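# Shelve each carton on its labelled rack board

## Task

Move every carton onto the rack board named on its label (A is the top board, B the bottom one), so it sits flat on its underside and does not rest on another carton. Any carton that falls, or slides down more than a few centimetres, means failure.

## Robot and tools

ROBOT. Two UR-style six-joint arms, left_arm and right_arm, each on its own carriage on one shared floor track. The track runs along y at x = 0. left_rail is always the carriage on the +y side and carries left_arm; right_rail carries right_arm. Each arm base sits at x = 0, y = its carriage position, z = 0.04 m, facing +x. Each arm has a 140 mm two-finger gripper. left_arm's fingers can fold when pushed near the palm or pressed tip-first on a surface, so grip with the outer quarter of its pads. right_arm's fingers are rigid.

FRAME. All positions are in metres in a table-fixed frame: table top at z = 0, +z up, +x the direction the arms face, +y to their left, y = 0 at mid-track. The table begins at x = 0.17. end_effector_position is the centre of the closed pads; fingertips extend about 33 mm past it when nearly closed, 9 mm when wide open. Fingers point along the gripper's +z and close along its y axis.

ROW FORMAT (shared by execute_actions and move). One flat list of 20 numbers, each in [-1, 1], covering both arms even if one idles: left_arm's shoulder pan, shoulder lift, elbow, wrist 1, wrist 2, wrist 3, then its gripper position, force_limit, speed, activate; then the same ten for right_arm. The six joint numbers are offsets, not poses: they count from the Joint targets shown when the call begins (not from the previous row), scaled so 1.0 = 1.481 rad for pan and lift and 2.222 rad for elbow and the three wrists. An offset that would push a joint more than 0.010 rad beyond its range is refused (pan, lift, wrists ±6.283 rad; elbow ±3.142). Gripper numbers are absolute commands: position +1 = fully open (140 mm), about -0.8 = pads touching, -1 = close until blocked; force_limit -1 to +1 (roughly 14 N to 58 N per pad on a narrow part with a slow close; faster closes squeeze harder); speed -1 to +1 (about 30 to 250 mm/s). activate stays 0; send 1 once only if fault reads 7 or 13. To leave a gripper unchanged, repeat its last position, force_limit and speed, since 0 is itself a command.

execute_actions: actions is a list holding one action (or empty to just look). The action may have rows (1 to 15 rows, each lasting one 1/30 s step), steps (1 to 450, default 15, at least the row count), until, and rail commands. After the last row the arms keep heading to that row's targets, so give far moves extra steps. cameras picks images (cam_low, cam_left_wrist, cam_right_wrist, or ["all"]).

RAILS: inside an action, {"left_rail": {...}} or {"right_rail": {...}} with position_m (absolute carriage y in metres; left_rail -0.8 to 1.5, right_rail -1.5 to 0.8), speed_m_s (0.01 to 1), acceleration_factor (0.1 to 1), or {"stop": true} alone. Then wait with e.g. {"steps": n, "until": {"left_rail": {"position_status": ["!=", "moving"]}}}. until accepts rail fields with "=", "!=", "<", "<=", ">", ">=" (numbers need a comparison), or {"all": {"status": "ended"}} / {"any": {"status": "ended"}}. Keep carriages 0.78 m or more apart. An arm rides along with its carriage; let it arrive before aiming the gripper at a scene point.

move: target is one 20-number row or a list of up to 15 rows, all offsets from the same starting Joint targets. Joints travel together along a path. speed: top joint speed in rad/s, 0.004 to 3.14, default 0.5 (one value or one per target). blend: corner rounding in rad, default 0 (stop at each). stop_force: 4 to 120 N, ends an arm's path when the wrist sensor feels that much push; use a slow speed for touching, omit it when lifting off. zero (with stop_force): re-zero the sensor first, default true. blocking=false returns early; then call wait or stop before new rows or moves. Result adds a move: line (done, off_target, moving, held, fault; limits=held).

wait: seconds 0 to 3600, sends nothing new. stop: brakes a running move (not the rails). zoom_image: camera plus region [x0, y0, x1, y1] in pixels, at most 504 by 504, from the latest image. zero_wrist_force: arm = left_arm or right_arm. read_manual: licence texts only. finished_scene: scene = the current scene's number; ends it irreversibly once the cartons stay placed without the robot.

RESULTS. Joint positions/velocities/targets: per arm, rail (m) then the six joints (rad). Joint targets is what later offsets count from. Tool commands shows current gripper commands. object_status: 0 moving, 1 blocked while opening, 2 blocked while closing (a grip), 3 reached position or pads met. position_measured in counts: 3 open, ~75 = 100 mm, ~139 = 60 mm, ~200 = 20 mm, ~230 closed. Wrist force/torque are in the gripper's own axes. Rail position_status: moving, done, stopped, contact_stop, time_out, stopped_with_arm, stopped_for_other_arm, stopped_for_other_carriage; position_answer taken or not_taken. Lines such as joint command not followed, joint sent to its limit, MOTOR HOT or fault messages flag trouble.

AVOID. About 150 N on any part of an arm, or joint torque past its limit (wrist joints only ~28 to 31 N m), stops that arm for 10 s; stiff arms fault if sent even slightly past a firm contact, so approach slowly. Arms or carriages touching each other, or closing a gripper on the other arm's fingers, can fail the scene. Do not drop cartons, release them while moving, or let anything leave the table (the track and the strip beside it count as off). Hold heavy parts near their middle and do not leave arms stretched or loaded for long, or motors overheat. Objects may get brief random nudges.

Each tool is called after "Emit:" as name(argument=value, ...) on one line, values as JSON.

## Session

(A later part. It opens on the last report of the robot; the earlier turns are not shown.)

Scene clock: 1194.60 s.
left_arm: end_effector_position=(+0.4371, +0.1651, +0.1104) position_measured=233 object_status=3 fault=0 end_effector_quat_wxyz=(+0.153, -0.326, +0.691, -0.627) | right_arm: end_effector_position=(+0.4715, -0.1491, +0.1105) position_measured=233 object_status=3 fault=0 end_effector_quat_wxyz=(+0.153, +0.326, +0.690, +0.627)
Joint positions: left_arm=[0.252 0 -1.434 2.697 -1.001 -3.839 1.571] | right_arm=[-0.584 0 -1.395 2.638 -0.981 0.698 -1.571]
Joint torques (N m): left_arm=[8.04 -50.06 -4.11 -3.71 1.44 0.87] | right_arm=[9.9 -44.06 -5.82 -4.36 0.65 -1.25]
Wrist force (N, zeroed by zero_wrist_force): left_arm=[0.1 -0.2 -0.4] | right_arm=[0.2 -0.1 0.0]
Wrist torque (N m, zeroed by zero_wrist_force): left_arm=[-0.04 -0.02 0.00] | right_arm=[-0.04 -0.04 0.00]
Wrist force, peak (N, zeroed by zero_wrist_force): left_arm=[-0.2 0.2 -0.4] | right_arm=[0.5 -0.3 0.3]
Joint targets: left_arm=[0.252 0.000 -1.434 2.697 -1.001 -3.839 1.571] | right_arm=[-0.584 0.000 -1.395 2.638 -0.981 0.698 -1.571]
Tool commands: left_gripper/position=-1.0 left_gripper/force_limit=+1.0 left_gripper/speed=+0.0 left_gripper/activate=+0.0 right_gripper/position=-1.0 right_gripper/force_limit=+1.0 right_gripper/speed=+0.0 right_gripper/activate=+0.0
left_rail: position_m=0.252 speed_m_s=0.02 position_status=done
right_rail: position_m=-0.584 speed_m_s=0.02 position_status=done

Emit:
execute_actions(actions=[{"left_rail":{"position_m":0.249},"right_rail":{"position_m":-0.581},"steps":100,"until":{"all":{"status":"ended"}}}])

Emit:
execute_actions(actions=[{"left_rail":{"position_m":0.247},"right_rail":{"position_m":-0.579},"steps":100,"until":{"all":{"status":"ended"}}}])

Emit:
execute_actions(actions=[{"left_rail":{"position_m":0.2455},"right_rail":{"position_m":-0.5775},"steps":100,"until":{"all":{"status":"ended"}}}])

Scene clock: 1199.97 s.
left_arm: end_effector_position=(+0.4371, +0.1621, +0.1104) position_measured=233 object_status=3 fault=0 end_effector_quat_wxyz=(+0.153, -0.326, +0.691, -0.627) | right_arm: end_effector_position=(+0.4715, -0.1461, +0.1105) position_measured=233 object_status=3 fault=0 end_effector_quat_wxyz=(+0.153, +0.326, +0.690, +0.627)
Joint positions: left_arm=[0.249 0 -1.434 2.697 -1.001 -3.839 1.571] | right_arm=[-0.581 0 -1.395 2.638 -0.981 0.698 -1.571]
Joint torques (N m): left_arm=[8.25 -49.32 -4.18 -3.89 2.27 0.54] | right_arm=[9.18 -43.12 -6.13 -4.13 0.52 -1.44]
Wrist force (N, zeroed by zero_wrist_force): left_arm=[0.0 -0.2 -0.4] | right_arm=[0.1 -0.2 -0.1]
Wrist torque (N m, zeroed by zero_wrist_force): left_arm=[-0.02 0.01 0.00] | right_arm=[-0.07 -0.01 0.00]
Wrist force, peak (N, zeroed by zero_wrist_force): left_arm=[0.1 0.0 -0.8] | right_arm=[0.3 -0.4 -0.1]
Joint targets: left_arm=[0.249 0.000 -1.434 2.697 -1.001 -3.839 1.571] | right_arm=[-0.581 0.000 -1.395 2.638 -0.981 0.698 -1.571]
Tool commands: left_gripper/position=-1.0 left_gripper/force_limit=+1.0 left_gripper/speed=+0.0 left_gripper/activate=+0.0 right_gripper/position=-1.0 right_gripper/force_limit=+1.0 right_gripper/speed=+0.0 right_gripper/activate=+0.0
left_rail: position_m=0.249 speed_m_s=0.02 position_status=done
right_rail: position_m=-0.581 speed_m_s=0.02 position_status=done

Scene clock: 1200.40 s.
left_arm: end_effector_position=(+0.4371, +0.1601, +0.1104) position_measured=233 object_status=3 fault=0 end_effector_quat_wxyz=(+0.153, -0.326, +0.691, -0.627) | right_arm: end_effector_position=(+0.4715, -0.1441, +0.1105) position_measured=233 object_status=3 fault=0 end_effector_quat_wxyz=(+0.153, +0.326, +0.690, +0.627)
Joint positions: left_arm=[0.247 0 -1.434 2.697 -1.001 -3.839 1.571] | right_arm=[-0.579 0 -1.395 2.638 -0.981 0.698 -1.571]
Joint torques (N m): left_arm=[5.88 -48.06 -7.29 -3.07 1.96 0.38] | right_arm=[9.45 -42.28 -5.63 -4.33 0.33 -1.42]
Wrist force (N, zeroed by zero_wrist_force): left_arm=[-5.2 -1.6 -9.0] | right_arm=[0.0 -0.4 -0.1]
Wrist torque (N m, zeroed by zero_wrist_force): left_arm=[0.10 -0.13 -0.03] | right_arm=[-0.11 0.00 0.00]
Wrist force, peak (N, zeroed by zero_wrist_force): left_arm=[-5.2 -1.6 -9.0] | right_arm=[0.1 0.0 -0.6]
Joint targets: left_arm=[0.247 0.000 -1.434 2.697 -1.001 -3.839 1.571] | right_arm=[-0.579 0.000 -1.395 2.638 -0.981 0.698 -1.571]
Tool commands: left_gripper/position=-1.0 left_gripper/force_limit=+1.0 left_gripper/speed=+0.0 left_gripper/activate=+0.0 right_gripper/position=-1.0 right_gripper/force_limit=+1.0 right_gripper/speed=+0.0 right_gripper/activate=+0.0
left_rail: position_m=0.247 speed_m_s=0.02 position_status=done
right_rail: position_m=-0.579 speed_m_s=0.02 position_status=done

Scene clock: 1200.80 s.
left_arm: end_effector_position=(+0.4371, +0.1586, +0.1104) position_measured=233 object_status=3 fault=0 end_effector_quat_wxyz=(+0.153, -0.326, +0.691, -0.627) | right_arm: end_effector_position=(+0.4715, -0.1426, +0.1105) position_measured=233 object_status=3 fault=0 end_effector_quat_wxyz=(+0.153, +0.326, +0.690, +0.627)
Joint positions: left_arm=[0.246 0 -1.434 2.697 -1.001 -3.839 1.571] | right_arm=[-0.578 0 -1.395 2.638 -0.981 0.698 -1.571]
Joint torques (N m): left_arm=[0.27 -44.58 -9.04 -2.39 1.81 1.02] | right_arm=[9.48 -40.42 -9.64 -3.74 0.36 -1.23]
Wrist force (N, zeroed by zero_wrist_force): left_arm=[-11.0 -3.9 -25.6] | right_arm=[-9.5 2.4 -19.9]
Wrist torque (N m, zeroed by zero_wrist_force): left_arm=[0.18 -0.18 -0.07] | right_arm=[-0.14 -0.01 0.02]
Wrist force, peak (N, zeroed by zero_wrist_force): left_arm=[-11.0 -3.9 -25.6] | right_arm=[-9.5 2.4 -19.9]
Joint targets: left_arm=[0.246 0.000 -1.434 2.697 -1.001 -3.839 1.571] | right_arm=[-0.578 0.000 -1.395 2.638 -0.981 0.698 -1.571]
Tool commands: left_gripper/position=-1.0 left_gripper/force_limit=+1.0 left_gripper/speed=+0.0 left_gripper/activate=+0.0 right_gripper/position=-1.0 right_gripper/force_limit=+1.0 right_gripper/speed=+0.0 right_gripper/activate=+0.0
left_rail: position_m=0.246 speed_m_s=0.02 position_status=done
right_rail: position_m=-0.578 speed_m_s=0.02 position_status=done

Emit:
execute_actions(actions=[{"left_rail":{"position_m":0.2442},"right_rail":{"position_m":-0.5762},"steps":100,"until":{"all":{"status":"ended"}}}])

Scene clock: 1204.60 s.
left_arm: end_effector_position=(+0.4371, +0.1573, +0.1104) position_measured=233 object_status=3 fault=0 end_effector_quat_wxyz=(+0.153, -0.326, +0.691, -0.627) | right_arm: end_effector_position=(+0.4716, -0.1413, +0.1105) position_measured=233 object_status=3 fault=0 end_effector_quat_wxyz=(+0.153, +0.326, +0.690, +0.627)
Joint positions: left_arm=[0.244 0 -1.434 2.697 -1.001 -3.839 1.571] | right_arm=[-0.576 0 -1.395 2.638 -0.981 0.698 -1.571]
Joint torques (N m): left_arm=[-22.61 -25.38 -31.05 1.02 4.56 0.62] | right_arm=[9.51 -27.96 -17.91 1.13 -7.53 -1.42]
Wrist force (N, zeroed by zero_wrist_force): left_arm=[-24.8 -12.4 -59.4] | right_arm=[-31.8 12.1 -48.6]
Wrist torque (N m, zeroed by zero_wrist_force): left_arm=[0.37 -0.29 -0.17] | right_arm=[-0.27 -0.24 0.11]
Wrist force, peak (N, zeroed by zero_wrist_force): left_arm=[-24.8 -12.4 -59.4] | right_arm=[-31.8 12.1 -48.6]
Joint targets: left_arm=[0.244 0.000 -1.434 2.697 -1.001 -3.839 1.571] | right_arm=[-0.576 0.000 -1.395 2.638 -0.981 0.698 -1.571]
Tool commands: left_gripper/position=-1.0 left_gripper/force_limit=+1.0 left_gripper/speed=+0.0 left_gripper/activate=+0.0 right_gripper/position=-1.0 right_gripper/force_limit=+1.0 right_gripper/speed=+0.0 right_gripper/activate=+0.0
left_rail: position_m=0.244 speed_m_s=0.02 position_status=done
right_rail: position_m=-0.576 speed_m_s=0.02 position_status=done

Emit:
move(target=[[0,-0.22026,-0.03375,0.18056,0,0,-1,1,0,0,0,-0.19953,-0.03056,0.16355,0,0,-1,1,0,0],[0,-0.35753,-0.08861,0.32691,0,0,-1,1,0,0,0,-0.3316,-0.08182,0.30279,0,0,-1,1,0,0],[0,-0.42782,-0.15576,0.44091,0,0,-1,1,0,0,0,-0.40412,-0.14604,0.41539,0,0,-1,1,0,0],[0,-0.45483,-0.2324,0.53555,0,0,-1,1,0,0,0,-0.43545,-0.22061,0.51089,0,0,-1,1,0,0],[0,-0.45246,-0.31593,0.61746,0,0,-1,1,0,0,0,-0.43754,-0.30275,0.59437,0,0,-1,1,0,0]], speed=0.22, blend=0.03, cameras=["all"])

Scene clock: 1246.43 s.
left_arm: end_effector_position=(+0.4372, +0.1573, +0.6380) position_measured=233 object_status=3 fault=0 end_effector_quat_wxyz=(+0.153, -0.326, +0.691, -0.627) | right_arm: end_effector_position=(+0.4714, -0.1413, +0.6383) position_measured=233 object_status=3 fault=0 end_effector_quat_wxyz=(+0.153, +0.326, +0.690, +0.627)
Joint positions: left_arm=[0.244 0 -2.104 1.995 0.371 -3.839 1.571] | right_arm=[-0.576 0 -2.043 1.966 0.34 0.698 -1.571]
Joint torques (N m): left_arm=[-27.59 18.17 -68.26 0.5 13.63 0.46] | right_arm=[34.84 -23.79 -56.22 2.03 -17.66 -1.42]
Wrist force (N, zeroed by zero_wrist_force): left_arm=[-25.0 10.4 -35.3] | right_arm=[-35.6 -9.0 -27.0]
Wrist torque (N m, zeroed by zero_wrist_force): left_arm=[-0.24 -0.69 0.11] | right_arm=[0.08 -0.76 -0.20]
Wrist force, peak (N, zeroed by zero_wrist_force): left_arm=[-25.1 -12.2 -60.3] | right_arm=[-32.0 11.7 -49.0]
Joint targets: left_arm=[0.244 0.000 -2.104 1.995 0.371 -3.839 1.571] | right_arm=[-0.576 0.000 -2.043 1.966 0.340 0.698 -1.571]
left_rail: position_m=0.244 speed_m_s=0.02 position_status=done
right_rail: position_m=-0.576 speed_m_s=0.02 position_status=done
move: done
cam_left_wrist: T_world_to_cam=[[-0.26858, 0.01563, -0.96313, 0.73838], [0.48899, 0.86367, -0.12235, -0.27544], [0.82991, -0.50382, -0.23961, 0.05209]] pos_world=[0.28977, 0.25259, 0.68994]
cam_right_wrist: T_world_to_cam=[[0.26692, -0.02403, 0.96342, -0.73708], [0.5046, -0.84821, -0.16096, -0.25318], [0.82105, 0.52911, -0.21427, 0.0006]] pos_world=[0.324, -0.23278, 0.6695]

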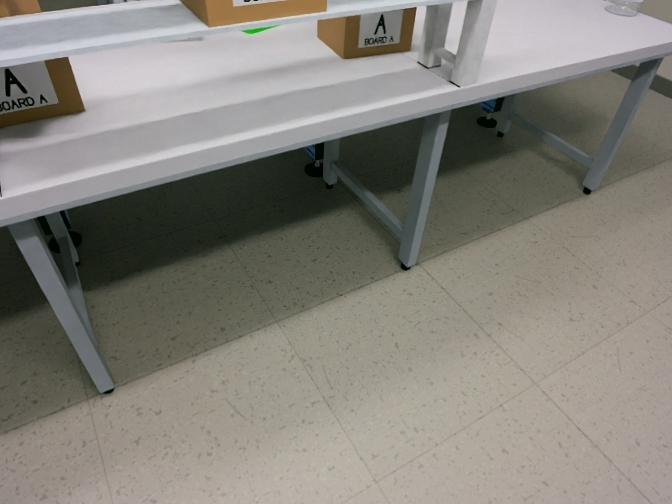

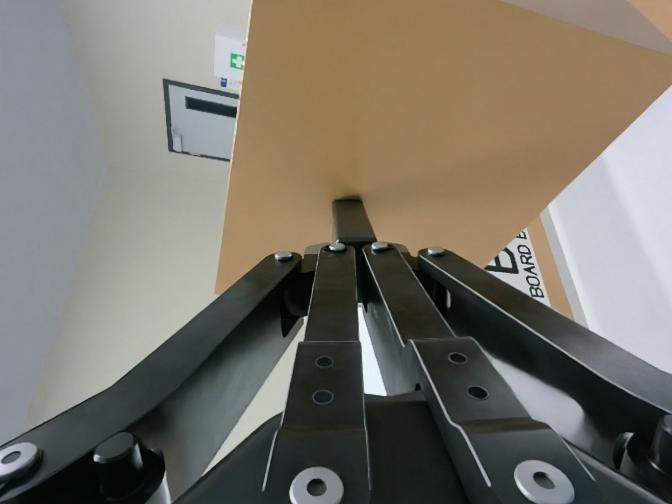

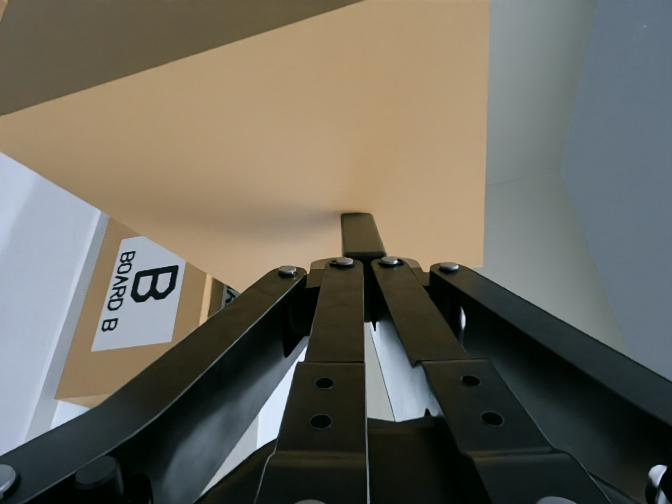

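Emit:
move(target=[[0,0.08454,-0.02889,-0.02736,0,0,-1,1,0,0,0,0.07556,-0.02853,-0.02183,0,0,-1,1,0,0],[0,0.16691,-0.06386,-0.04734,0,0,-1,1,0,0,0,0.14956,-0.06197,-0.03771,0,0,-1,1,0,0],[0,0.24754,-0.10468,-0.06026,0,0,-1,1,0,0,0,0.22201,-0.10009,-0.04788,0,0,-1,1,0,0],[0,0.32654,-0.15126,-0.06634,0,0,-1,1,0,0,0,0.29332,-0.14298,-0.05252,0,0,-1,1,0,0],[0,0.40479,-0.20396,-0.0658,0,0,-1,1,0,0,0,0.36408,-0.19091,-0.05176,0,0,-1,1,0,0]], speed=0.18, blend=0.02, cameras=["all"])

Scene clock: 1291.83 s.
left_arm: end_effector_position=(+0.7921, +0.1572, +0.6381) position_measured=233 object_status=3 fault=0 end_effector_quat_wxyz=(+0.153, -0.326, +0.691, -0.627) | right_arm: end_effector_position=(+0.7923, -0.1414, +0.6384) position_measured=233 object_status=3 fault=0 end_effector_quat_wxyz=(+0.153, +0.326, +0.690, +0.627)
Joint positions: left_arm=[0.244 0 -1.504 1.542 0.225 -3.839 1.571] | right_arm=[-0.576 0 -1.504 1.542 0.225 0.698 -1.571]
Joint torques (N m): left_arm=[-41.17 -43.09 -68.35 0.7 13.42 0.3] | right_arm=[37.86 -50.91 -58.5 1.13 -17.68 -1.4]
Wrist force (N, zeroed by zero_wrist_force): left_arm=[-42.8 9.8 -46.9] | right_arm=[-45.7 -9.7 -45.6]
Wrist torque (N m, zeroed by zero_wrist_force): left_arm=[-0.20 -1.16 0.12] | right_arm=[0.25 -0.76 -0.20]
Wrist force, peak (N, zeroed by zero_wrist_force): left_arm=[-42.3 10.1 -50.5] | right_arm=[-48.9 -9.4 -46.4]
Joint targets: left_arm=[0.244 0.000 -1.504 1.542 0.225 -3.839 1.571] | right_arm=[-0.576 0.000 -1.504 1.541 0.225 0.698 -1.571]
left_rail: position_m=0.244 speed_m_s=0.02 position_status=done
right_rail: position_m=-0.576 speed_m_s=0.02 position_status=done
move: done
cam_left_wrist: T_world_to_cam=[[-0.26873, 0.01561, -0.96309, 0.83397], [0.48899, 0.86365, -0.12245, -0.4488], [0.82986, -0.50385, -0.23972, -0.24233]] pos_world=[0.64467, 0.25249, 0.69014]
cam_right_wrist: T_world_to_cam=[[0.26704, -0.02406, 0.96338, -0.82302], [0.50457, -0.84822, -0.16105, -0.41513], [0.82104, 0.5291, -0.21437, -0.26279]] pos_world=[0.645, -0.23288, 0.6697]

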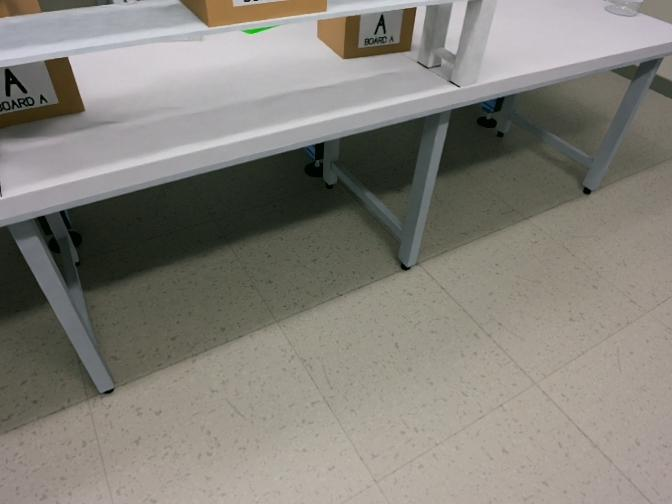

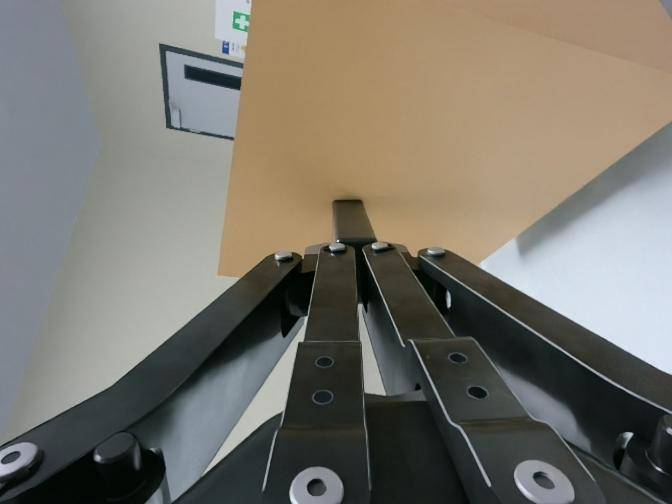

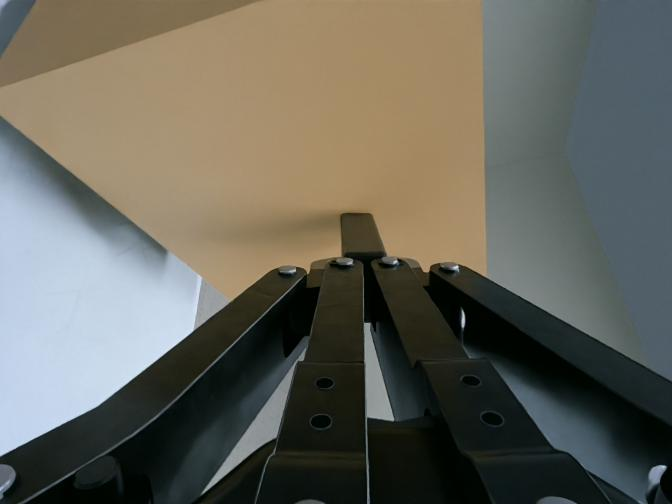

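Emit:
move(target=[0,0.00099,0.01821,-0.01887,0,0,-1,1,0,0,0,0.00099,0.01821,-0.01887,0,0,-1,1,0,0], speed=0.08)

Emit:
move(target=[0,0.00012,0.00228,-0.00236,0,0,-1,1,0,0,0,0.00012,0.00228,-0.00236,0,0,-1,1,0,0], speed=0.03)

Emit:
move(target=[0,0.00008,0.00152,-0.00157,0,0,-1,1,0,0,0,0.00008,0.00152,-0.00157,0,0,-1,1,0,0], speed=0.03, cameras=["cam_left_wrist","cam_right_wrist"])

Scene clock: 1305.17 s.
left_arm: end_effector_position=(+0.7917, +0.1572, +0.6142) position_measured=233 object_status=3 fault=0 end_effector_quat_wxyz=(+0.153, -0.326, +0.691, -0.627) | right_arm: end_effector_position=(+0.7920, -0.1414, +0.6146) position_measured=233 object_status=3 fault=0 end_effector_quat_wxyz=(+0.153, +0.326, +0.690, +0.627)
Joint positions: left_arm=[0.244 0 -1.503 1.582 0.183 -3.839 1.571] | right_arm=[-0.576 0 -1.503 1.582 0.183 0.698 -1.571]
Joint torques (N m): left_arm=[-62.86 -44.65 -46.35 -6.29 13.56 0.69] | right_arm=[58.83 -52.7 -41.73 -6.69 -17.72 -1.75]
Wrist force (N, zeroed by zero_wrist_force): left_arm=[-42.8 9.1 -47.2] | right_arm=[-45.6 -10.0 -45.9]
Wrist torque (N m, zeroed by zero_wrist_force): left_arm=[-0.21 -1.17 0.12] | right_arm=[0.08 -0.75 -0.19]
Wrist force, peak (N, zeroed by zero_wrist_force): left_arm=[-42.9 8.9 -47.4] | right_arm=[-45.9 -10.5 -45.7]
Joint targets: left_arm=[0.244 0.000 -1.503 1.582 0.183 -3.839 1.571] | right_arm=[-0.576 0.000 -1.503 1.582 0.183 0.698 -1.571]
left_rail: position_m=0.244 speed_m_s=0.02 position_status=done
right_rail: position_m=-0.576 speed_m_s=0.02 position_status=done
move: done

Scene clock: 1305.67 s.
left_arm: end_effector_position=(+0.7916, +0.1572, +0.6112) position_measured=233 object_status=3 fault=0 end_effector_quat_wxyz=(+0.153, -0.326, +0.691, -0.627) | right_arm: end_effector_position=(+0.7918, -0.1414, +0.6115) position_measured=233 object_status=3 fault=0 end_effector_quat_wxyz=(+0.153, +0.326, +0.690, +0.627)
Joint positions: left_arm=[0.244 0 -1.502 1.587 0.178 -3.839 1.571] | right_arm=[-0.576 0 -1.503 1.587 0.178 0.698 -1.571]
Joint torques (N m): left_arm=[-62.32 -42.16 -46.96 -5.56 14.15 0.35] | right_arm=[61.63 -52.91 -40.57 -6.97 -17.95 -1.79]
Wrist force (N, zeroed by zero_wrist_force): left_arm=[-42.8 9.0 -47.3] | right_arm=[-45.5 -9.6 -45.7]
Wrist torque (N m, zeroed by zero_wrist_force): left_arm=[-0.18 -1.14 0.12] | right_arm=[0.10 -0.74 -0.18]
Wrist force, peak (N, zeroed by zero_wrist_force): left_arm=[-43.1 10.0 -47.0] | right_arm=[-45.9 -10.6 -45.7]
Joint targets: left_arm=[0.244 0.000 -1.502 1.587 0.178 -3.839 1.571] | right_arm=[-0.576 0.000 -1.503 1.587 0.177 0.698 -1.571]
left_rail: position_m=0.244 speed_m_s=0.02 position_status=done
right_rail: position_m=-0.576 speed_m_s=0.02 position_status=done
move: done

Scene clock: 1306.17 s.
left_arm: end_effector_position=(+0.7915, +0.1572, +0.6091) position_measured=233 object_status=3 fault=0 end_effector_quat_wxyz=(+0.153, -0.326, +0.691, -0.627) | right_arm: end_effector_position=(+0.7917, -0.1414, +0.6095) position_measured=233 object_status=3 fault=0 end_effector_quat_wxyz=(+0.153, +0.326, +0.690, +0.627)
Joint positions: left_arm=[0.244 0 -1.502 1.591 0.174 -3.839 1.571] | right_arm=[-0.576 0 -1.502 1.59 0.174 0.698 -1.571]
Joint torques (N m): left_arm=[-60.93 -42.7 -46.3 -6.33 13.72 0.43] | right_arm=[61.72 -53.47 -41.3 -6.81 -18.03 -1.77]
Wrist force (N, zeroed by zero_wrist_force): left_arm=[-43.0 9.6 -46.9] | right_arm=[-45.8 -10.2 -45.9]
Wrist torque (N m, zeroed by zero_wrist_force): left_arm=[-0.24 -1.18 0.12] | right_arm=[0.16 -0.76 -0.18]
Wrist force, peak (N, zeroed by zero_wrist_force): left_arm=[-43.0 8.8 -47.5] | right_arm=[-45.8 -10.2 -45.9]
Joint targets: left_arm=[0.244 0.000 -1.502 1.591 0.174 -3.839 1.571] | right_arm=[-0.576 0.000 -1.502 1.590 0.174 0.698 -1.571]
left_rail: position_m=0.244 speed_m_s=0.02 position_status=done
right_rail: position_m=-0.576 speed_m_s=0.02 position_status=done
move: done
cam_left_wrist: T_world_to_cam=[[-0.26873, 0.01561, -0.96309, 0.80588], [0.48899, 0.86365, -0.12245, -0.45206], [0.82986, -0.50385, -0.23972, -0.24878]] pos_world=[0.64407, 0.25249, 0.66114]
cam_right_wrist: T_world_to_cam=[[0.26704, -0.02406, 0.96338, -0.79502], [0.50457, -0.84822, -0.16105, -0.41948], [0.82104, 0.5291, -0.21437, -0.26849]] pos_world=[0.6444, -0.23288, 0.6408]

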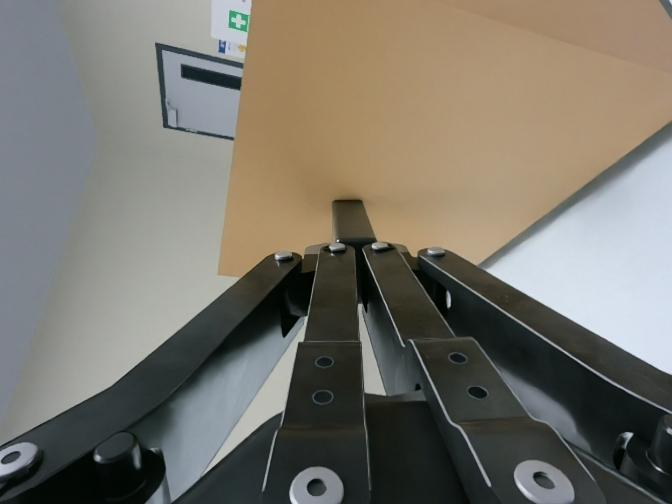

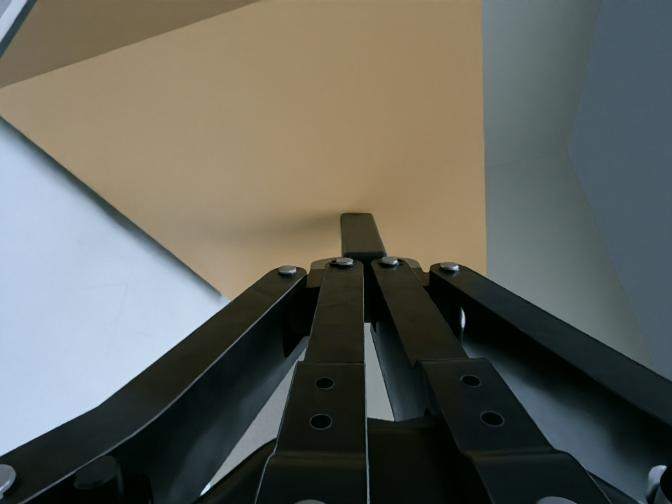

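Emit:
move(target=[0,0.00008,0.00152,-0.00157,0,0,-1,1,0,0,0,0.00008,0.00152,-0.00157,0,0,-1,1,0,0], speed=0.03)

Emit:
move(target=[0,0.00008,0.00152,-0.00157,0,0,-1,1,0,0,0,0.00008,0.00152,-0.00157,0,0,-1,1,0,0], speed=0.03)

Emit:
move(target=[0,0.00008,0.00152,-0.00157,0,0,-1,1,0,0,0,0.00008,0.00152,-0.00157,0,0,-1,1,0,0], speed=0.03)

Scene clock: 1313.47 s.
left_arm: end_effector_position=(+0.7914, +0.1572, +0.6071) position_measured=233 object_status=3 fault=0 end_effector_quat_wxyz=(+0.153, -0.326, +0.691, -0.627) | right_arm: end_effector_position=(+0.7916, -0.1414, +0.6075) position_measured=233 object_status=3 fault=0 end_effector_quat_wxyz=(+0.153, +0.326, +0.690, +0.627)
Joint positions: left_arm=[0.244 0 -1.502 1.594 0.171 -3.839 1.571] | right_arm=[-0.576 0 -1.502 1.594 0.171 0.698 -1.571]
Joint torques (N m): left_arm=[-63.01 -43.38 -45.75 -6.1 13.75 0.33] | right_arm=[61.56 -53.32 -39.38 -6.35 -18.09 -1.55]
Wrist force (N, zeroed by zero_wrist_force): left_arm=[-43.5 9.9 -47.1] | right_arm=[-45.6 -10.6 -46.0]
Wrist torque (N m, zeroed by zero_wrist_force): left_arm=[-0.15 -1.10 0.12] | right_arm=[0.06 -0.85 -0.18]
Wrist force, peak (N, zeroed by zero_wrist_force): left_arm=[-43.2 9.5 -47.5] | right_arm=[-46.0 -10.4 -46.1]
Joint targets: left_arm=[0.244 0.000 -1.502 1.594 0.171 -3.839 1.571] | right_arm=[-0.576 0.000 -1.502 1.594 0.171 0.698 -1.571]
left_rail: position_m=0.244 speed_m_s=0.02 position_status=done
right_rail: position_m=-0.576 speed_m_s=0.02 position_status=done
move: done

Scene clock: 1313.97 s.
left_arm: end_effector_position=(+0.7912, +0.1572, +0.6051) position_measured=233 object_status=3 fault=0 end_effector_quat_wxyz=(+0.153, -0.326, +0.691, -0.627) | right_arm: end_effector_position=(+0.7915, -0.1414, +0.6055) position_measured=233 object_status=3 fault=0 end_effector_quat_wxyz=(+0.153, +0.326, +0.690, +0.627)
Joint positions: left_arm=[0.244 0 -1.502 1.597 0.167 -3.839 1.571] | right_arm=[-0.576 0 -1.502 1.597 0.167 0.698 -1.571]
Joint torques (N m): left_arm=[-59.96 -43.39 -44.85 -5.93 13.29 0.56] | right_arm=[60.19 -55 -40.37 -6.69 -18.12 -1.82]
Wrist force (N, zeroed by zero_wrist_force): left_arm=[-42.9 8.6 -47.8] | right_arm=[-45.4 -9.6 -46.1]
Wrist torque (N m, zeroed by zero_wrist_force): left_arm=[-0.22 -1.15 0.12] | right_arm=[0.06 -0.78 -0.18]
Wrist force, peak (N, zeroed by zero_wrist_force): left_arm=[-43.3 9.4 -47.3] | right_arm=[-46.1 -10.2 -45.9]
Joint targets: left_arm=[0.244 0.000 -1.502 1.597 0.167 -3.839 1.571] | right_arm=[-0.576 0.000 -1.502 1.597 0.167 0.698 -1.571]
left_rail: position_m=0.244 speed_m_s=0.02 position_status=done
right_rail: position_m=-0.576 speed_m_s=0.02 position_status=done
move: done

Scene clock: 1314.47 s.
left_arm: end_effector_position=(+0.7911, +0.1572, +0.6031) position_measured=233 object_status=3 fault=0 end_effector_quat_wxyz=(+0.153, -0.326, +0.691, -0.627) | right_arm: end_effector_position=(+0.7914, -0.1414, +0.6035) position_measured=233 object_status=3 fault=0 end_effector_quat_wxyz=(+0.153, +0.326, +0.690, +0.627)
Joint positions: left_arm=[0.244 0 -1.502 1.601 0.164 -3.839 1.571] | right_arm=[-0.576 0 -1.502 1.6 0.164 0.698 -1.571]
Joint torques (N m): left_arm=[-61.31 -45.91 -46.73 -6.48 13.4 0.11] | right_arm=[61.31 -53.07 -41.36 -6.73 -17.9 -1.75]
Wrist force (N, zeroed by zero_wrist_force): left_arm=[-43.0 9.5 -47.4] | right_arm=[-45.8 -10.3 -46.0]
Wrist torque (N m, zeroed by zero_wrist_force): left_arm=[-0.19 -1.22 0.12] | right_arm=[0.07 -0.83 -0.18]
Wrist force, peak (N, zeroed by zero_wrist_force): left_arm=[-43.5 9.8 -47.6] | right_arm=[-46.3 -10.4 -46.0]
Joint targets: left_arm=[0.244 0.000 -1.502 1.601 0.164 -3.839 1.571] | right_arm=[-0.576 0.000 -1.502 1.600 0.164 0.698 -1.571]
left_rail: position_m=0.244 speed_m_s=0.02 position_status=done
right_rail: position_m=-0.576 speed_m_s=0.02 position_status=done
move: done

Emit:
move(target=[0,0.00040,0.00760,-0.00785,0,0,-1,1,0,0,0,0.0004,0.0076,-0.00785,0,0,-1,1,0,0], speed=0.015, stop_force=9)

Scene clock: 1321.47 s.
left_arm: end_effector_position=(+0.7904, +0.1572, +0.5931) position_measured=233 object_status=3 fault=0 end_effector_quat_wxyz=(+0.153, -0.326, +0.691, -0.627) | right_arm: end_effector_position=(+0.7907, -0.1414, +0.5939) position_measured=233 object_status=3 fault=0 end_effector_quat_wxyz=(+0.153, +0.326, +0.690, +0.627)
Joint positions: left_arm=[0.244 0 -1.501 1.618 0.146 -3.839 1.571] | right_arm=[-0.576 0 -1.501 1.617 0.147 0.698 -1.571]
Joint torques (N m): left_arm=[-61.2 -39.28 -43.55 -4.49 13.5 0.25] | right_arm=[60.96 -51.74 -51.21 1.34 -17.98 -1.67]
Wrist force (N, zeroed by zero_wrist_force): left_arm=[-44.9 5.9 -50.8] | right_arm=[-43.3 -2.5 -47.7]
Wrist torque (N m, zeroed by zero_wrist_force): left_arm=[-0.12 -1.12 0.03] | right_arm=[-0.11 -0.64 -0.04]
Wrist force, peak (N, zeroed by zero_wrist_force): left_arm=[-44.8 4.9 -51.5] | right_arm=[-46.4 -10.3 -46.1]
Joint targets: left_arm=[0.244 0.000 -1.501 1.618 0.146 -3.839 1.571] | right_arm=[-0.576 0.000 -1.502 1.617 0.147 0.698 -1.571]
left_rail: position_m=0.244 speed_m_s=0.02 position_status=done
right_rail: position_m=-0.576 speed_m_s=0.02 position_status=done
move: contact (right_arm)

Emit:
move(target=[0,0.00008,0.00152,-0.00157,0,0,-1,1,0,0,0,0.00008,0.00152,-0.00157,0,0,-1,1,0,0], speed=0.03, cameras=["all"])

Scene clock: 1326.77 s.
left_arm: end_effector_position=(+0.7902, +0.1572, +0.5913) position_measured=233 object_status=3 fault=0 end_effector_quat_wxyz=(+0.153, -0.326, +0.691, -0.627) | right_arm: end_effector_position=(+0.7905, -0.1414, +0.5920) position_measured=233 object_status=3 fault=0 end_effector_quat_wxyz=(+0.153, +0.326, +0.690, +0.627)
Joint positions: left_arm=[0.244 0 -1.501 1.621 0.143 -3.839 1.571] | right_arm=[-0.576 0 -1.501 1.62 0.143 0.698 -1.571]
Joint torques (N m): left_arm=[-61.97 -18.51 -26.08 -1.06 13.29 -0.02] | right_arm=[60.37 -31.67 -24.63 -2.18 -17.94 -1.81]
Wrist force (N, zeroed by zero_wrist_force): left_arm=[-38.3 -14.9 -64.0] | right_arm=[-40.6 13.1 -63.0]
Wrist torque (N m, zeroed by zero_wrist_force): left_arm=[0.42 -0.89 -0.21] | right_arm=[-0.48 -0.45 0.14]
Wrist force, peak (N, zeroed by zero_wrist_force): left_arm=[-38.5 -15.2 -64.5] | right_arm=[-39.8 13.2 -64.0]
Joint targets: left_arm=[0.244 0.000 -1.501 1.621 0.143 -3.839 1.571] | right_arm=[-0.576 0.000 -1.501 1.620 0.143 0.698 -1.571]
left_rail: position_m=0.244 speed_m_s=0.02 position_status=done
right_rail: position_m=-0.576 speed_m_s=0.02 position_status=done
move: done
cam_left_wrist: T_world_to_cam=[[-0.26869, 0.01569, -0.9631, 0.78837], [0.48902, 0.86365, -0.12236, -0.45372], [0.82986, -0.50385, -0.23972, -0.25205]] pos_world=[0.64287, 0.25249, 0.64334]
cam_right_wrist: T_world_to_cam=[[0.26681, -0.0241, 0.96345, -0.77774], [0.50458, -0.84823, -0.16095, -0.42176], [0.8211, 0.52908, -0.21416, -0.27144]] pos_world=[0.6432, -0.23288, 0.6233]

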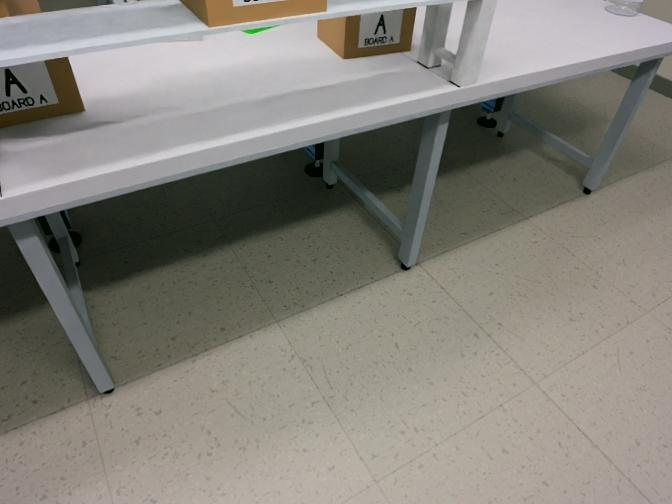

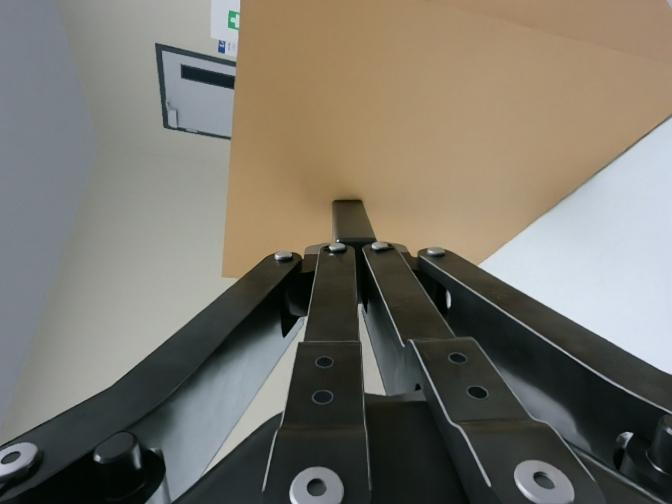

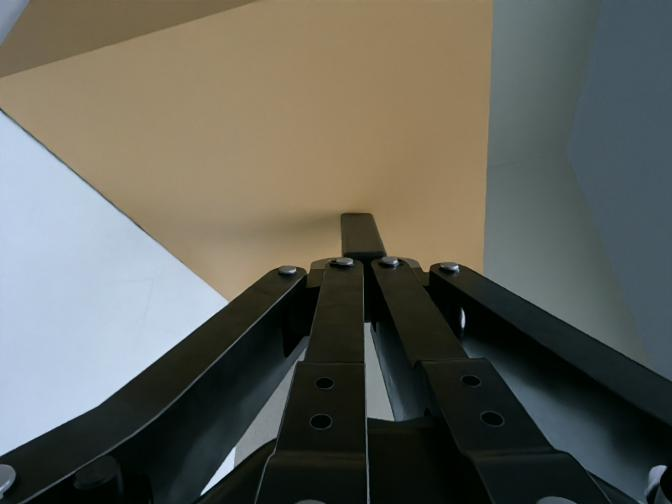

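Emit:
move(target=[0,-0.00006,-0.00114,0.00118,0,0,-1,1,0,0,0,-0.00006,-0.00114,0.00118,0,0,-1,1,0,0], speed=0.03)

Emit:
execute_actions(actions=[{"left_rail":{"position_m":0.265},"right_rail":{"position_m":-0.597},"steps":100,"until":{"all":{"status":"ended"}}}])

Scene clock: 1347.43 s.
left_arm: end_effector_position=(+0.7904, +0.1572, +0.5925) position_measured=233 object_status=3 fault=0 end_effector_quat_wxyz=(+0.153, -0.326, +0.691, -0.627) | right_arm: end_effector_position=(+0.7907, -0.1414, +0.5932) position_measured=233 object_status=3 fault=0 end_effector_quat_wxyz=(+0.153, +0.326, +0.690, +0.627)
Joint positions: left_arm=[0.244 0 -1.501 1.619 0.145 -3.839 1.571] | right_arm=[-0.576 0 -1.501 1.618 0.146 0.698 -1.571]
Joint torques (N m): left_arm=[-61.39 -55.36 -62.47 1.1 13.6 0.09] | right_arm=[60.01 -66.12 -51.55 1.82 -17.95 -1.62]
Wrist force (N, zeroed by zero_wrist_force): left_arm=[-42.9 2.4 -47.6] | right_arm=[-45.4 -2.5 -46.3]
Wrist torque (N m, zeroed by zero_wrist_force): left_arm=[-0.06 -1.28 0.00] | right_arm=[-0.05 -0.80 -0.05]
Wrist force, peak (N, zeroed by zero_wrist_force): left_arm=[-38.4 -15.6 -65.1] | right_arm=[-40.8 13.4 -63.5]
Joint targets: left_arm=[0.244 0.000 -1.501 1.618 0.145 -3.839 1.571] | right_arm=[-0.576 0.000 -1.501 1.618 0.146 0.698 -1.571]
left_rail: position_m=0.244 speed_m_s=0.02 position_status=done
right_rail: position_m=-0.576 speed_m_s=0.02 position_status=done
move: done

Scene clock: 1348.80 s.
left_arm: end_effector_position=(+0.7904, +0.1780, +0.5927) position_measured=233 object_status=3 fault=0 end_effector_quat_wxyz=(+0.153, -0.326, +0.691, -0.627) | right_arm: end_effector_position=(+0.7907, -0.1622, +0.5934) position_measured=233 object_status=3 fault=0 end_effector_quat_wxyz=(+0.153, +0.326, +0.690, +0.627)
Joint positions: left_arm=[0.265 0 -1.501 1.618 0.145 -3.839 1.571] | right_arm=[-0.597 0 -1.501 1.617 0.146 0.698 -1.571]
Joint torques (N m): left_arm=[13.25 -76.54 -47.76 1.76 -1.61 -0.19] | right_arm=[-14.9 -68.2 -38.99 2.18 2.73 -1.96]
Wrist force (N, zeroed by zero_wrist_force): left_arm=[0.1 0.0 -0.3] | right_arm=[1.4 2.8 0.1]
Wrist torque (N m, zeroed by zero_wrist_force): left_arm=[0.02 -0.02 -0.02] | right_arm=[0.56 -0.34 -0.05]
Wrist force, peak (N, zeroed by zero_wrist_force): left_arm=[-43.4 2.7 -47.3] | right_arm=[-45.8 -3.2 -46.1]
Joint targets: left_arm=[0.265 0.000 -1.501 1.618 0.145 -3.839 1.571] | right_arm=[-0.597 0.000 -1.501 1.618 0.146 0.698 -1.571]
Tool commands: left_gripper/position=-1.0 left_gripper/force_limit=+1.0 left_gripper/speed=+0.0 left_gripper/activate=+0.0 right_gripper/position=-1.0 right_gripper/force_limit=+1.0 right_gripper/speed=+0.0 right_gripper/activate=+0.0
left_rail: position_m=0.265 speed_m_s=0.02 position_status=done
right_rail: position_m=-0.597 speed_m_s=0.02 position_status=done

Emit:
move(target=[0,-0.366,0.1563,0.0873,0,0,-1,1,0,0,0,-0.366,0.1563,0.0873,0,0,-1,1,0,0], speed=0.5, cameras=["all"])

Emit:
execute_actions(actions=[{"left_rail":{"position_m":0.245,"speed_m_s":0.05},"right_rail":{"position_m":-0.577,"speed_m_s":0.05},"steps":100,"until":{"all":{"status":"ended"}}}])

Emit:
execute_actions(actions=[{"left_rail":{"position_m":0.145},"right_rail":{"position_m":-0.677},"steps":33}])

Emit:
execute_actions(actions=[{"steps":150,"until":{"all":{"status":"ended"}}}])

Scene clock: 1359.27 s.
left_arm: end_effector_position=(+0.4714, +0.1781, +0.6383) position_measured=233 object_status=3 fault=0 end_effector_quat_wxyz=(+0.153, -0.326, +0.690, -0.627) | right_arm: end_effector_position=(+0.4715, -0.1621, +0.6390) position_measured=233 object_status=3 fault=0 end_effector_quat_wxyz=(+0.153, +0.326, +0.690, +0.627)
Joint positions: left_arm=[0.265 0 -2.043 1.966 0.339 -3.839 1.571] | right_arm=[-0.597 0 -2.043 1.965 0.34 0.698 -1.571]
Joint torques (N m): left_arm=[3.74 -27.33 -38.33 1.65 -1.27 0.14] | right_arm=[-8.22 -18.24 -34.6 2.25 2.18 -1.68]
Wrist force (N, zeroed by zero_wrist_force): left_arm=[0.0 -0.2 -0.1] | right_arm=[1.9 2.9 -0.1]
Wrist torque (N m, zeroed by zero_wrist_force): left_arm=[-0.03 0.01 -0.01] | right_arm=[0.62 -0.40 -0.05]
Wrist force, peak (N, zeroed by zero_wrist_force): left_arm=[3.9 3.6 -3.7] | right_arm=[5.2 -0.5 -3.8]
Joint targets: left_arm=[0.265 0.000 -2.044 1.966 0.339 -3.839 1.571] | right_arm=[-0.597 0.000 -2.044 1.965 0.340 0.698 -1.571]
left_rail: position_m=0.265 speed_m_s=0.02 position_status=done
right_rail: position_m=-0.597 speed_m_s=0.02 position_status=done
move: done
cam_left_wrist: T_world_to_cam=[[-0.26801, 0.01565, -0.96329, 0.74735], [0.48908, 0.86366, -0.12204, -0.31034], [0.83004, -0.50384, -0.23912, 0.03386]] pos_world=[0.32397, 0.27339, 0.69014]
cam_right_wrist: T_world_to_cam=[[0.26611, -0.02407, 0.96364, -0.73812], [0.50473, -0.84822, -0.16057, -0.27113], [0.82124, 0.5291, -0.21357, 0.01104]] pos_world=[0.3242, -0.25358, 0.6701]

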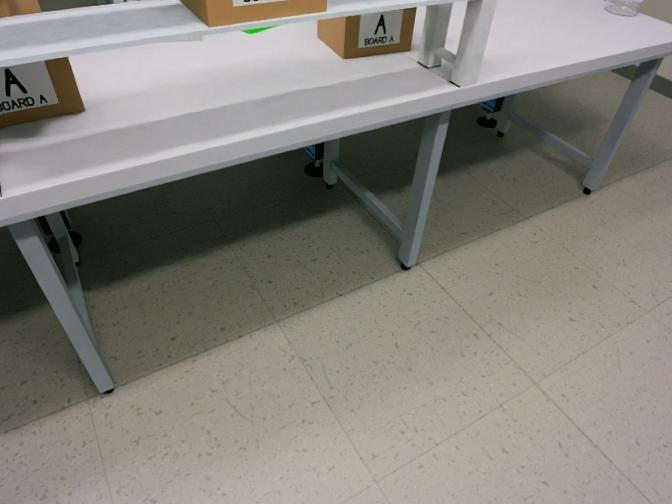

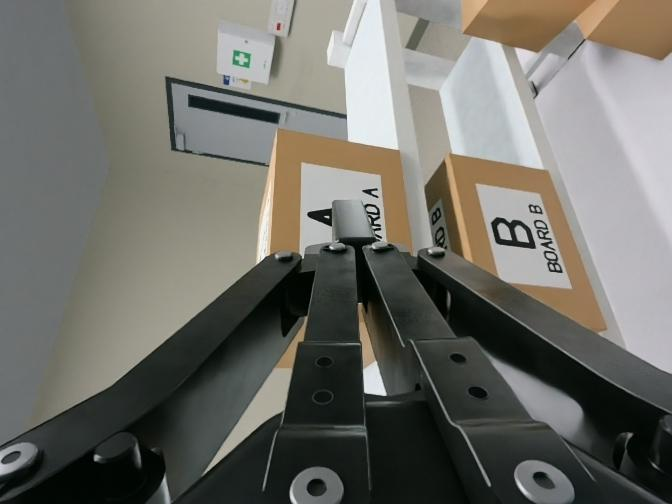

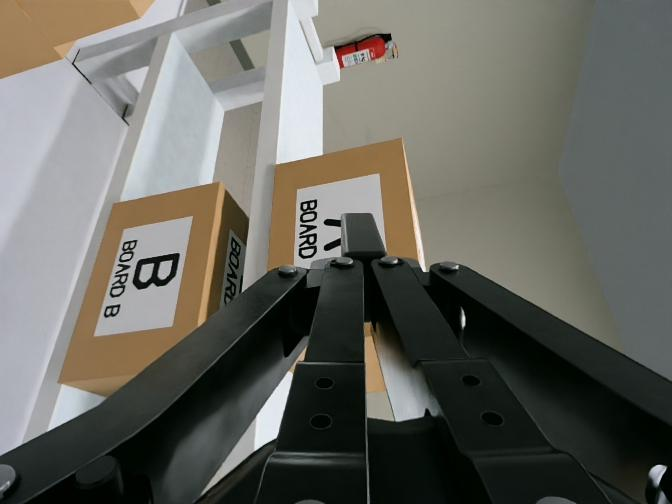

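Scene clock: 1360.17 s.
left_arm: end_effector_position=(+0.4712, +0.1581, +0.6383) position_measured=233 object_status=3 fault=0 end_effector_quat_wxyz=(+0.153, -0.326, +0.690, -0.627) | right_arm: end_effector_position=(+0.4714, -0.1421, +0.6390) position_measured=233 object_status=3 fault=0 end_effector_quat_wxyz=(+0.153, +0.326, +0.690, +0.627)
Joint positions: left_arm=[0.245 0 -2.044 1.966 0.339 -3.839 1.571] | right_arm=[-0.577 0 -2.044 1.965 0.34 0.698 -1.571]
Joint torques (N m): left_arm=[-4.31 -27.5 -38.82 1.7 -0.72 0.17] | right_arm=[-5.87 -17.06 -34.38 2.1 2.02 -1.62]
Wrist force (N, zeroed by zero_wrist_force): left_arm=[0.3 0.0 0.0] | right_arm=[2.1 2.9 -0.1]
Wrist torque (N m, zeroed by zero_wrist_force): left_arm=[0.02 -0.07 -0.01] | right_arm=[0.61 -0.46 -0.05]
Wrist force, peak (N, zeroed by zero_wrist_force): left_arm=[-0.4 -0.1 -1.1] | right_arm=[2.1 2.9 0.3]
Joint targets: left_arm=[0.245 0.000 -2.044 1.966 0.339 -3.839 1.571] | right_arm=[-0.577 0.000 -2.044 1.965 0.340 0.698 -1.571]
Tool commands: left_gripper/position=-1.0 left_gripper/force_limit=+1.0 left_gripper/speed=+0.0 left_gripper/activate=+0.0 right_gripper/position=-1.0 right_gripper/force_limit=+1.0 right_gripper/speed=+0.0 right_gripper/activate=+0.0
left_rail: position_m=0.245 speed_m_s=0.05 position_status=done
right_rail: position_m=-0.577 speed_m_s=0.05 position_status=done

Scene clock: 1362.67 s.
left_arm: end_effector_position=(+0.4712, +0.0581, +0.6383) position_measured=233 object_status=3 fault=0 end_effector_quat_wxyz=(+0.153, -0.326, +0.690, -0.627) | right_arm: end_effector_position=(+0.4714, -0.2420, +0.6390) position_measured=233 object_status=3 fault=0 end_effector_quat_wxyz=(+0.153, +0.326, +0.690, +0.627)
Joint positions: left_arm=[0.145 0 -2.044 1.966 0.339 -3.839 1.571] | right_arm=[-0.677 0 -2.044 1.965 0.34 0.698 -1.571]
Joint torques (N m): left_arm=[-15.96 -28.36 -38.9 2.37 -0.53 -0.14] | right_arm=[-2.37 -16.47 -34.76 2.35 1.63 -1.86]
Wrist force (N, zeroed by zero_wrist_force): left_arm=[0.3 0.2 -0.1] | right_arm=[1.7 2.7 0.0]
Wrist torque (N m, zeroed by zero_wrist_force): left_arm=[0.09 -0.05 -0.01] | right_arm=[0.58 -0.35 -0.05]
Wrist force, peak (N, zeroed by zero_wrist_force): left_arm=[0.6 0.2 0.3] | right_arm=[2.7 3.0 0.8]
Joint targets: left_arm=[0.145 0.000 -2.044 1.966 0.339 -3.839 1.571] | right_arm=[-0.677 0.000 -2.044 1.965 0.340 0.698 -1.571]
Tool commands: left_gripper/position=-1.0 left_gripper/force_limit=+1.0 left_gripper/speed=+0.0 left_gripper/activate=+0.0 right_gripper/position=-1.0 right_gripper/force_limit=+1.0 right_gripper/speed=+0.0 right_gripper/activate=+0.0
left_rail: position_m=0.145 speed_m_s=0.05 position_status=done
right_rail: position_m=-0.677 speed_m_s=0.05 position_status=done

Scene clock: 1362.90 s.
left_arm: end_effector_position=(+0.4712, +0.0581, +0.6383) position_measured=233 object_status=3 fault=0 end_effector_quat_wxyz=(+0.153, -0.326, +0.690, -0.627) | right_arm: end_effector_position=(+0.4714, -0.2421, +0.6390) position_measured=233 object_status=3 fault=0 end_effector_quat_wxyz=(+0.153, +0.326, +0.690, +0.627)
Joint positions: left_arm=[0.145 0 -2.044 1.966 0.339 -3.839 1.571] | right_arm=[-0.677 0 -2.044 1.965 0.34 0.698 -1.571]
Joint torques (N m): left_arm=[-15.82 -25.25 -40.18 1.51 -0.4 -0.12] | right_arm=[-1.14 -14.49 -34.87 2.13 1.33 -1.67]
Wrist force (N, zeroed by zero_wrist_force): left_arm=[0.3 0.1 0.1] | right_arm=[1.8 2.7 0.0]
Wrist torque (N m, zeroed by zero_wrist_force): left_arm=[0.03 -0.06 -0.01] | right_arm=[0.58 -0.39 -0.05]
Wrist force, peak (N, zeroed by zero_wrist_force): left_arm=[0.6 -0.2 -0.1] | right_arm=[1.8 3.0 -0.2]
Joint targets: left_arm=[0.145 0.000 -2.044 1.966 0.339 -3.839 1.571] | right_arm=[-0.677 0.000 -2.044 1.965 0.340 0.698 -1.571]
Tool commands: left_gripper/position=-1.0 left_gripper/force_limit=+1.0 left_gripper/speed=+0.0 left_gripper/activate=+0.0 right_gripper/position=-1.0 right_gripper/force_limit=+1.0 right_gripper/speed=+0.0 right_gripper/activate=+0.0
left_rail: position_m=0.145 speed_m_s=0.05 position_status=done
right_rail: position_m=-0.677 speed_m_s=0.05 position_status=done

Emit:
execute_actions(actions=[{"left_rail":{"position_m":-0.219,"speed_m_s":0.25},"right_rail":{"position_m":-1.117,"speed_m_s":0.25},"steps":300,"until":{"all":{"status":"ended"}}}], cameras=["cam_left_wrist","cam_right_wrist"])

Scene clock: 1372.43 s.
left_arm: end_effector_position=(+0.4712, -0.3059, +0.6383) position_measured=233 object_status=3 fault=0 end_effector_quat_wxyz=(+0.153, -0.326, +0.690, -0.627) | right_arm: end_effector_position=(+0.4714, -0.6820, +0.6390) position_measured=233 object_status=3 fault=0 end_effector_quat_wxyz=(+0.153, +0.326, +0.690, +0.627)
Joint positions: left_arm=[-0.219 0 -2.044 1.966 0.339 -3.839 1.571] | right_arm=[-1.117 0 -2.044 1.965 0.34 0.698 -1.571]
Joint torques (N m): left_arm=[-13.66 -25.38 -41.73 1.49 0.67 -0.05] | right_arm=[9.37 -13.7 -36.83 1.95 0.52 -1.88]
Wrist force (N, zeroed by zero_wrist_force): left_arm=[0.2 0.3 0.1] | right_arm=[2.2 2.7 -0.1]
Wrist torque (N m, zeroed by zero_wrist_force): left_arm=[0.09 -0.04 -0.01] | right_arm=[0.60 -0.48 -0.05]
Wrist force, peak (N, zeroed by zero_wrist_force): left_arm=[0.8 0.0 0.4] | right_arm=[2.1 3.2 0.2]
Joint targets: left_arm=[-0.219 0.000 -2.044 1.966 0.339 -3.839 1.571] | right_arm=[-1.117 0.000 -2.044 1.965 0.340 0.698 -1.571]
Tool commands: left_gripper/position=-1.0 left_gripper/force_limit=+1.0 left_gripper/speed=+0.0 left_gripper/activate=+0.0 right_gripper/position=-1.0 right_gripper/force_limit=+1.0 right_gripper/speed=+0.0 right_gripper/activate=+0.0
left_rail: position_m=-0.219 speed_m_s=0.25 position_status=done
right_rail: position_m=-1.117 speed_m_s=0.25 position_status=done
cam_left_wrist: T_world_to_cam=[[-0.26801, 0.01565, -0.96329, 0.75487], [0.48908, 0.86366, -0.12204, 0.10785], [0.83004, -0.50384, -0.23912, -0.20988]] pos_world=[0.32377, -0.21071, 0.69014]
cam_right_wrist: T_world_to_cam=[[0.2661, -0.02405, 0.96365, -0.75059], [0.50473, -0.84822, -0.16054, -0.71217], [0.82124, 0.52911, -0.21357, 0.28625]] pos_world=[0.3241, -0.77358, 0.6701]

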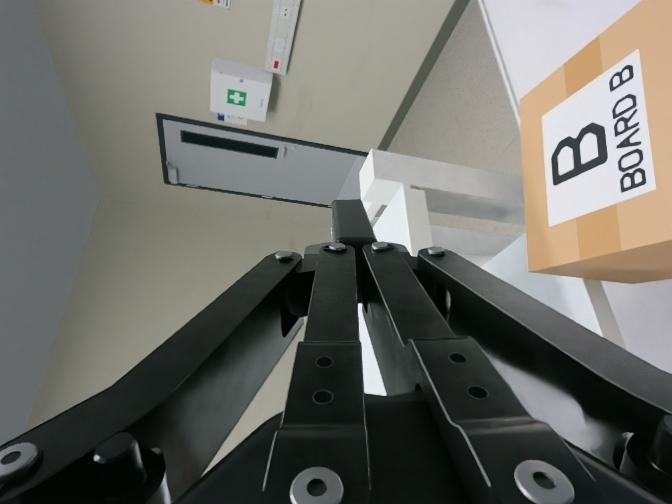

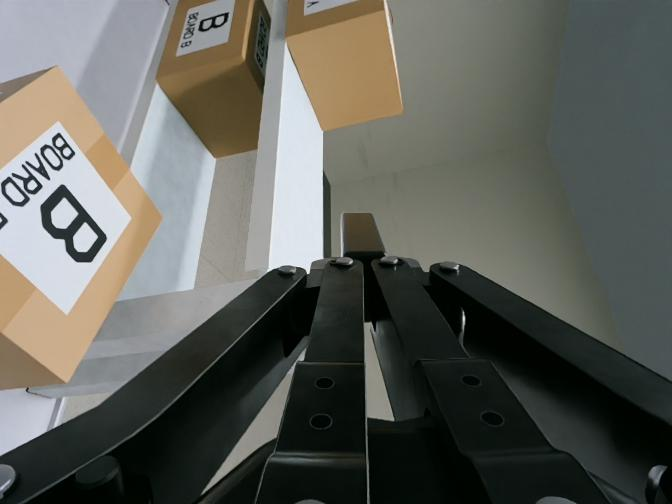

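Emit:
execute_actions(actions=[{"left_rail":{"position_m":-0.229,"speed_m_s":0.1},"right_rail":{"position_m":-1.176,"speed_m_s":0.1},"steps":300,"until":{"all":{"status":"ended"}}}])

Emit:
move(target=[0,0.24544,0.20599,-0.36953,0,0,-1,1,0,0,0,0.3156,0.16355,-0.37367,0,0,-1,1,0,0], speed=0.4, stop_force=20, cameras=["cam_left_wrist","cam_right_wrist"])

Scene clock: 1421.93 s.
left_arm: end_effector_position=(+0.4712, -0.3159, +0.6383) position_measured=233 object_status=3 fault=0 end_effector_quat_wxyz=(+0.153, -0.326, +0.690, -0.627) | right_arm: end_effector_position=(+0.4714, -0.7410, +0.6390) position_measured=233 object_status=3 fault=0 end_effector_quat_wxyz=(+0.153, +0.326, +0.690, +0.627)
Joint positions: left_arm=[-0.229 0 -2.044 1.966 0.339 -3.839 1.571] | right_arm=[-1.176 0 -2.044 1.965 0.34 0.698 -1.571]
Joint torques (N m): left_arm=[-15.98 -25.09 -45.06 1.73 1.23 -0.1] | right_arm=[10.25 -11.36 -38.2 2 -0.39 -1.82]
Wrist force (N, zeroed by zero_wrist_force): left_arm=[0.1 -0.2 -0.1] | right_arm=[2.1 2.6 0.0]
Wrist torque (N m, zeroed by zero_wrist_force): left_arm=[-0.04 -0.01 -0.01] | right_arm=[0.57 -0.45 -0.05]
Wrist force, peak (N, zeroed by zero_wrist_force): left_arm=[0.3 -0.1 -0.7] | right_arm=[2.0 3.2 -0.1]
Joint targets: left_arm=[-0.229 0.000 -2.044 1.966 0.339 -3.839 1.571] | right_arm=[-1.176 0.000 -2.044 1.965 0.340 0.698 -1.571]
Tool commands: left_gripper/position=-1.0 left_gripper/force_limit=+1.0 left_gripper/speed=+0.0 left_gripper/activate=+0.0 right_gripper/position=-1.0 right_gripper/force_limit=+1.0 right_gripper/speed=+0.0 right_gripper/activate=+0.0
left_rail: position_m=-0.229 speed_m_s=0.10 position_status=done
right_rail: position_m=-1.176 speed_m_s=0.10 position_status=done

Scene clock: 1425.30 s.
left_arm: end_effector_position=(+0.5343, -0.3159, +0.2705) position_measured=233 object_status=3 fault=0 end_effector_quat_wxyz=(+0.153, -0.326, +0.690, -0.627) | right_arm: end_effector_position=(+0.5947, -0.7411, +0.2706) position_measured=233 object_status=3 fault=0 end_effector_quat_wxyz=(+0.153, +0.326, +0.690, +0.627)
Joint positions: left_arm=[-0.229 0 -1.68 2.423 -0.482 -3.839 1.571] | right_arm=[-1.176 0 -1.576 2.328 -0.491 0.698 -1.571]
Joint torques (N m): left_arm=[-13.18 -5.67 -25.8 -3.53 1.64 0] | right_arm=[10.88 -23.98 -22.76 -4.45 -0.65 -1.93]
Wrist force (N, zeroed by zero_wrist_force): left_arm=[0.4 0.3 0.0] | right_arm=[1.0 3.3 0.6]
Wrist torque (N m, zeroed by zero_wrist_force): left_arm=[0.09 -0.06 -0.01] | right_arm=[0.68 -0.24 -0.09]
Wrist force, peak (N, zeroed by zero_wrist_force): left_arm=[1.0 -1.1 -0.9] | right_arm=[2.8 3.7 -1.1]
Joint targets: left_arm=[-0.229 0.000 -1.680 2.423 -0.482 -3.839 1.571] | right_arm=[-1.176 0.000 -1.576 2.328 -0.491 0.698 -1.571]
left_rail: position_m=-0.229 speed_m_s=0.10 position_status=done
right_rail: position_m=-1.176 speed_m_s=0.10 position_status=done
move: done
cam_left_wrist: T_world_to_cam=[[-0.26814, 0.01562, -0.96325, 0.41777], [0.48905, 0.86366, -0.12213, 0.0408], [0.83002, -0.50383, -0.23922, -0.35518]] pos_world=[0.38687, -0.22071, 0.32244]
cam_right_wrist: T_world_to_cam=[[0.26667, -0.02404, 0.96349, -0.43008], [0.50462, -0.84823, -0.16084, -0.8834], [0.82112, 0.52909, -0.21406, 0.13782]] pos_world=[0.4473, -0.83258, 0.3018]

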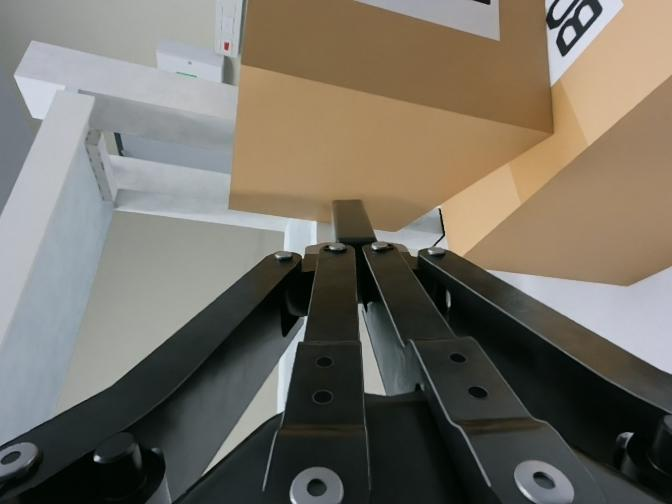

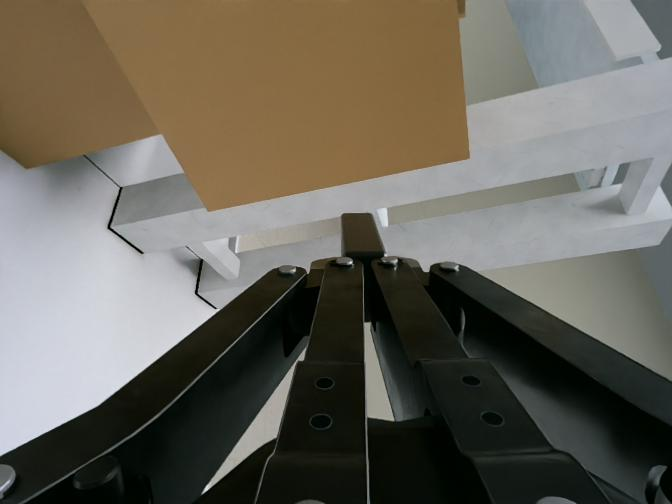

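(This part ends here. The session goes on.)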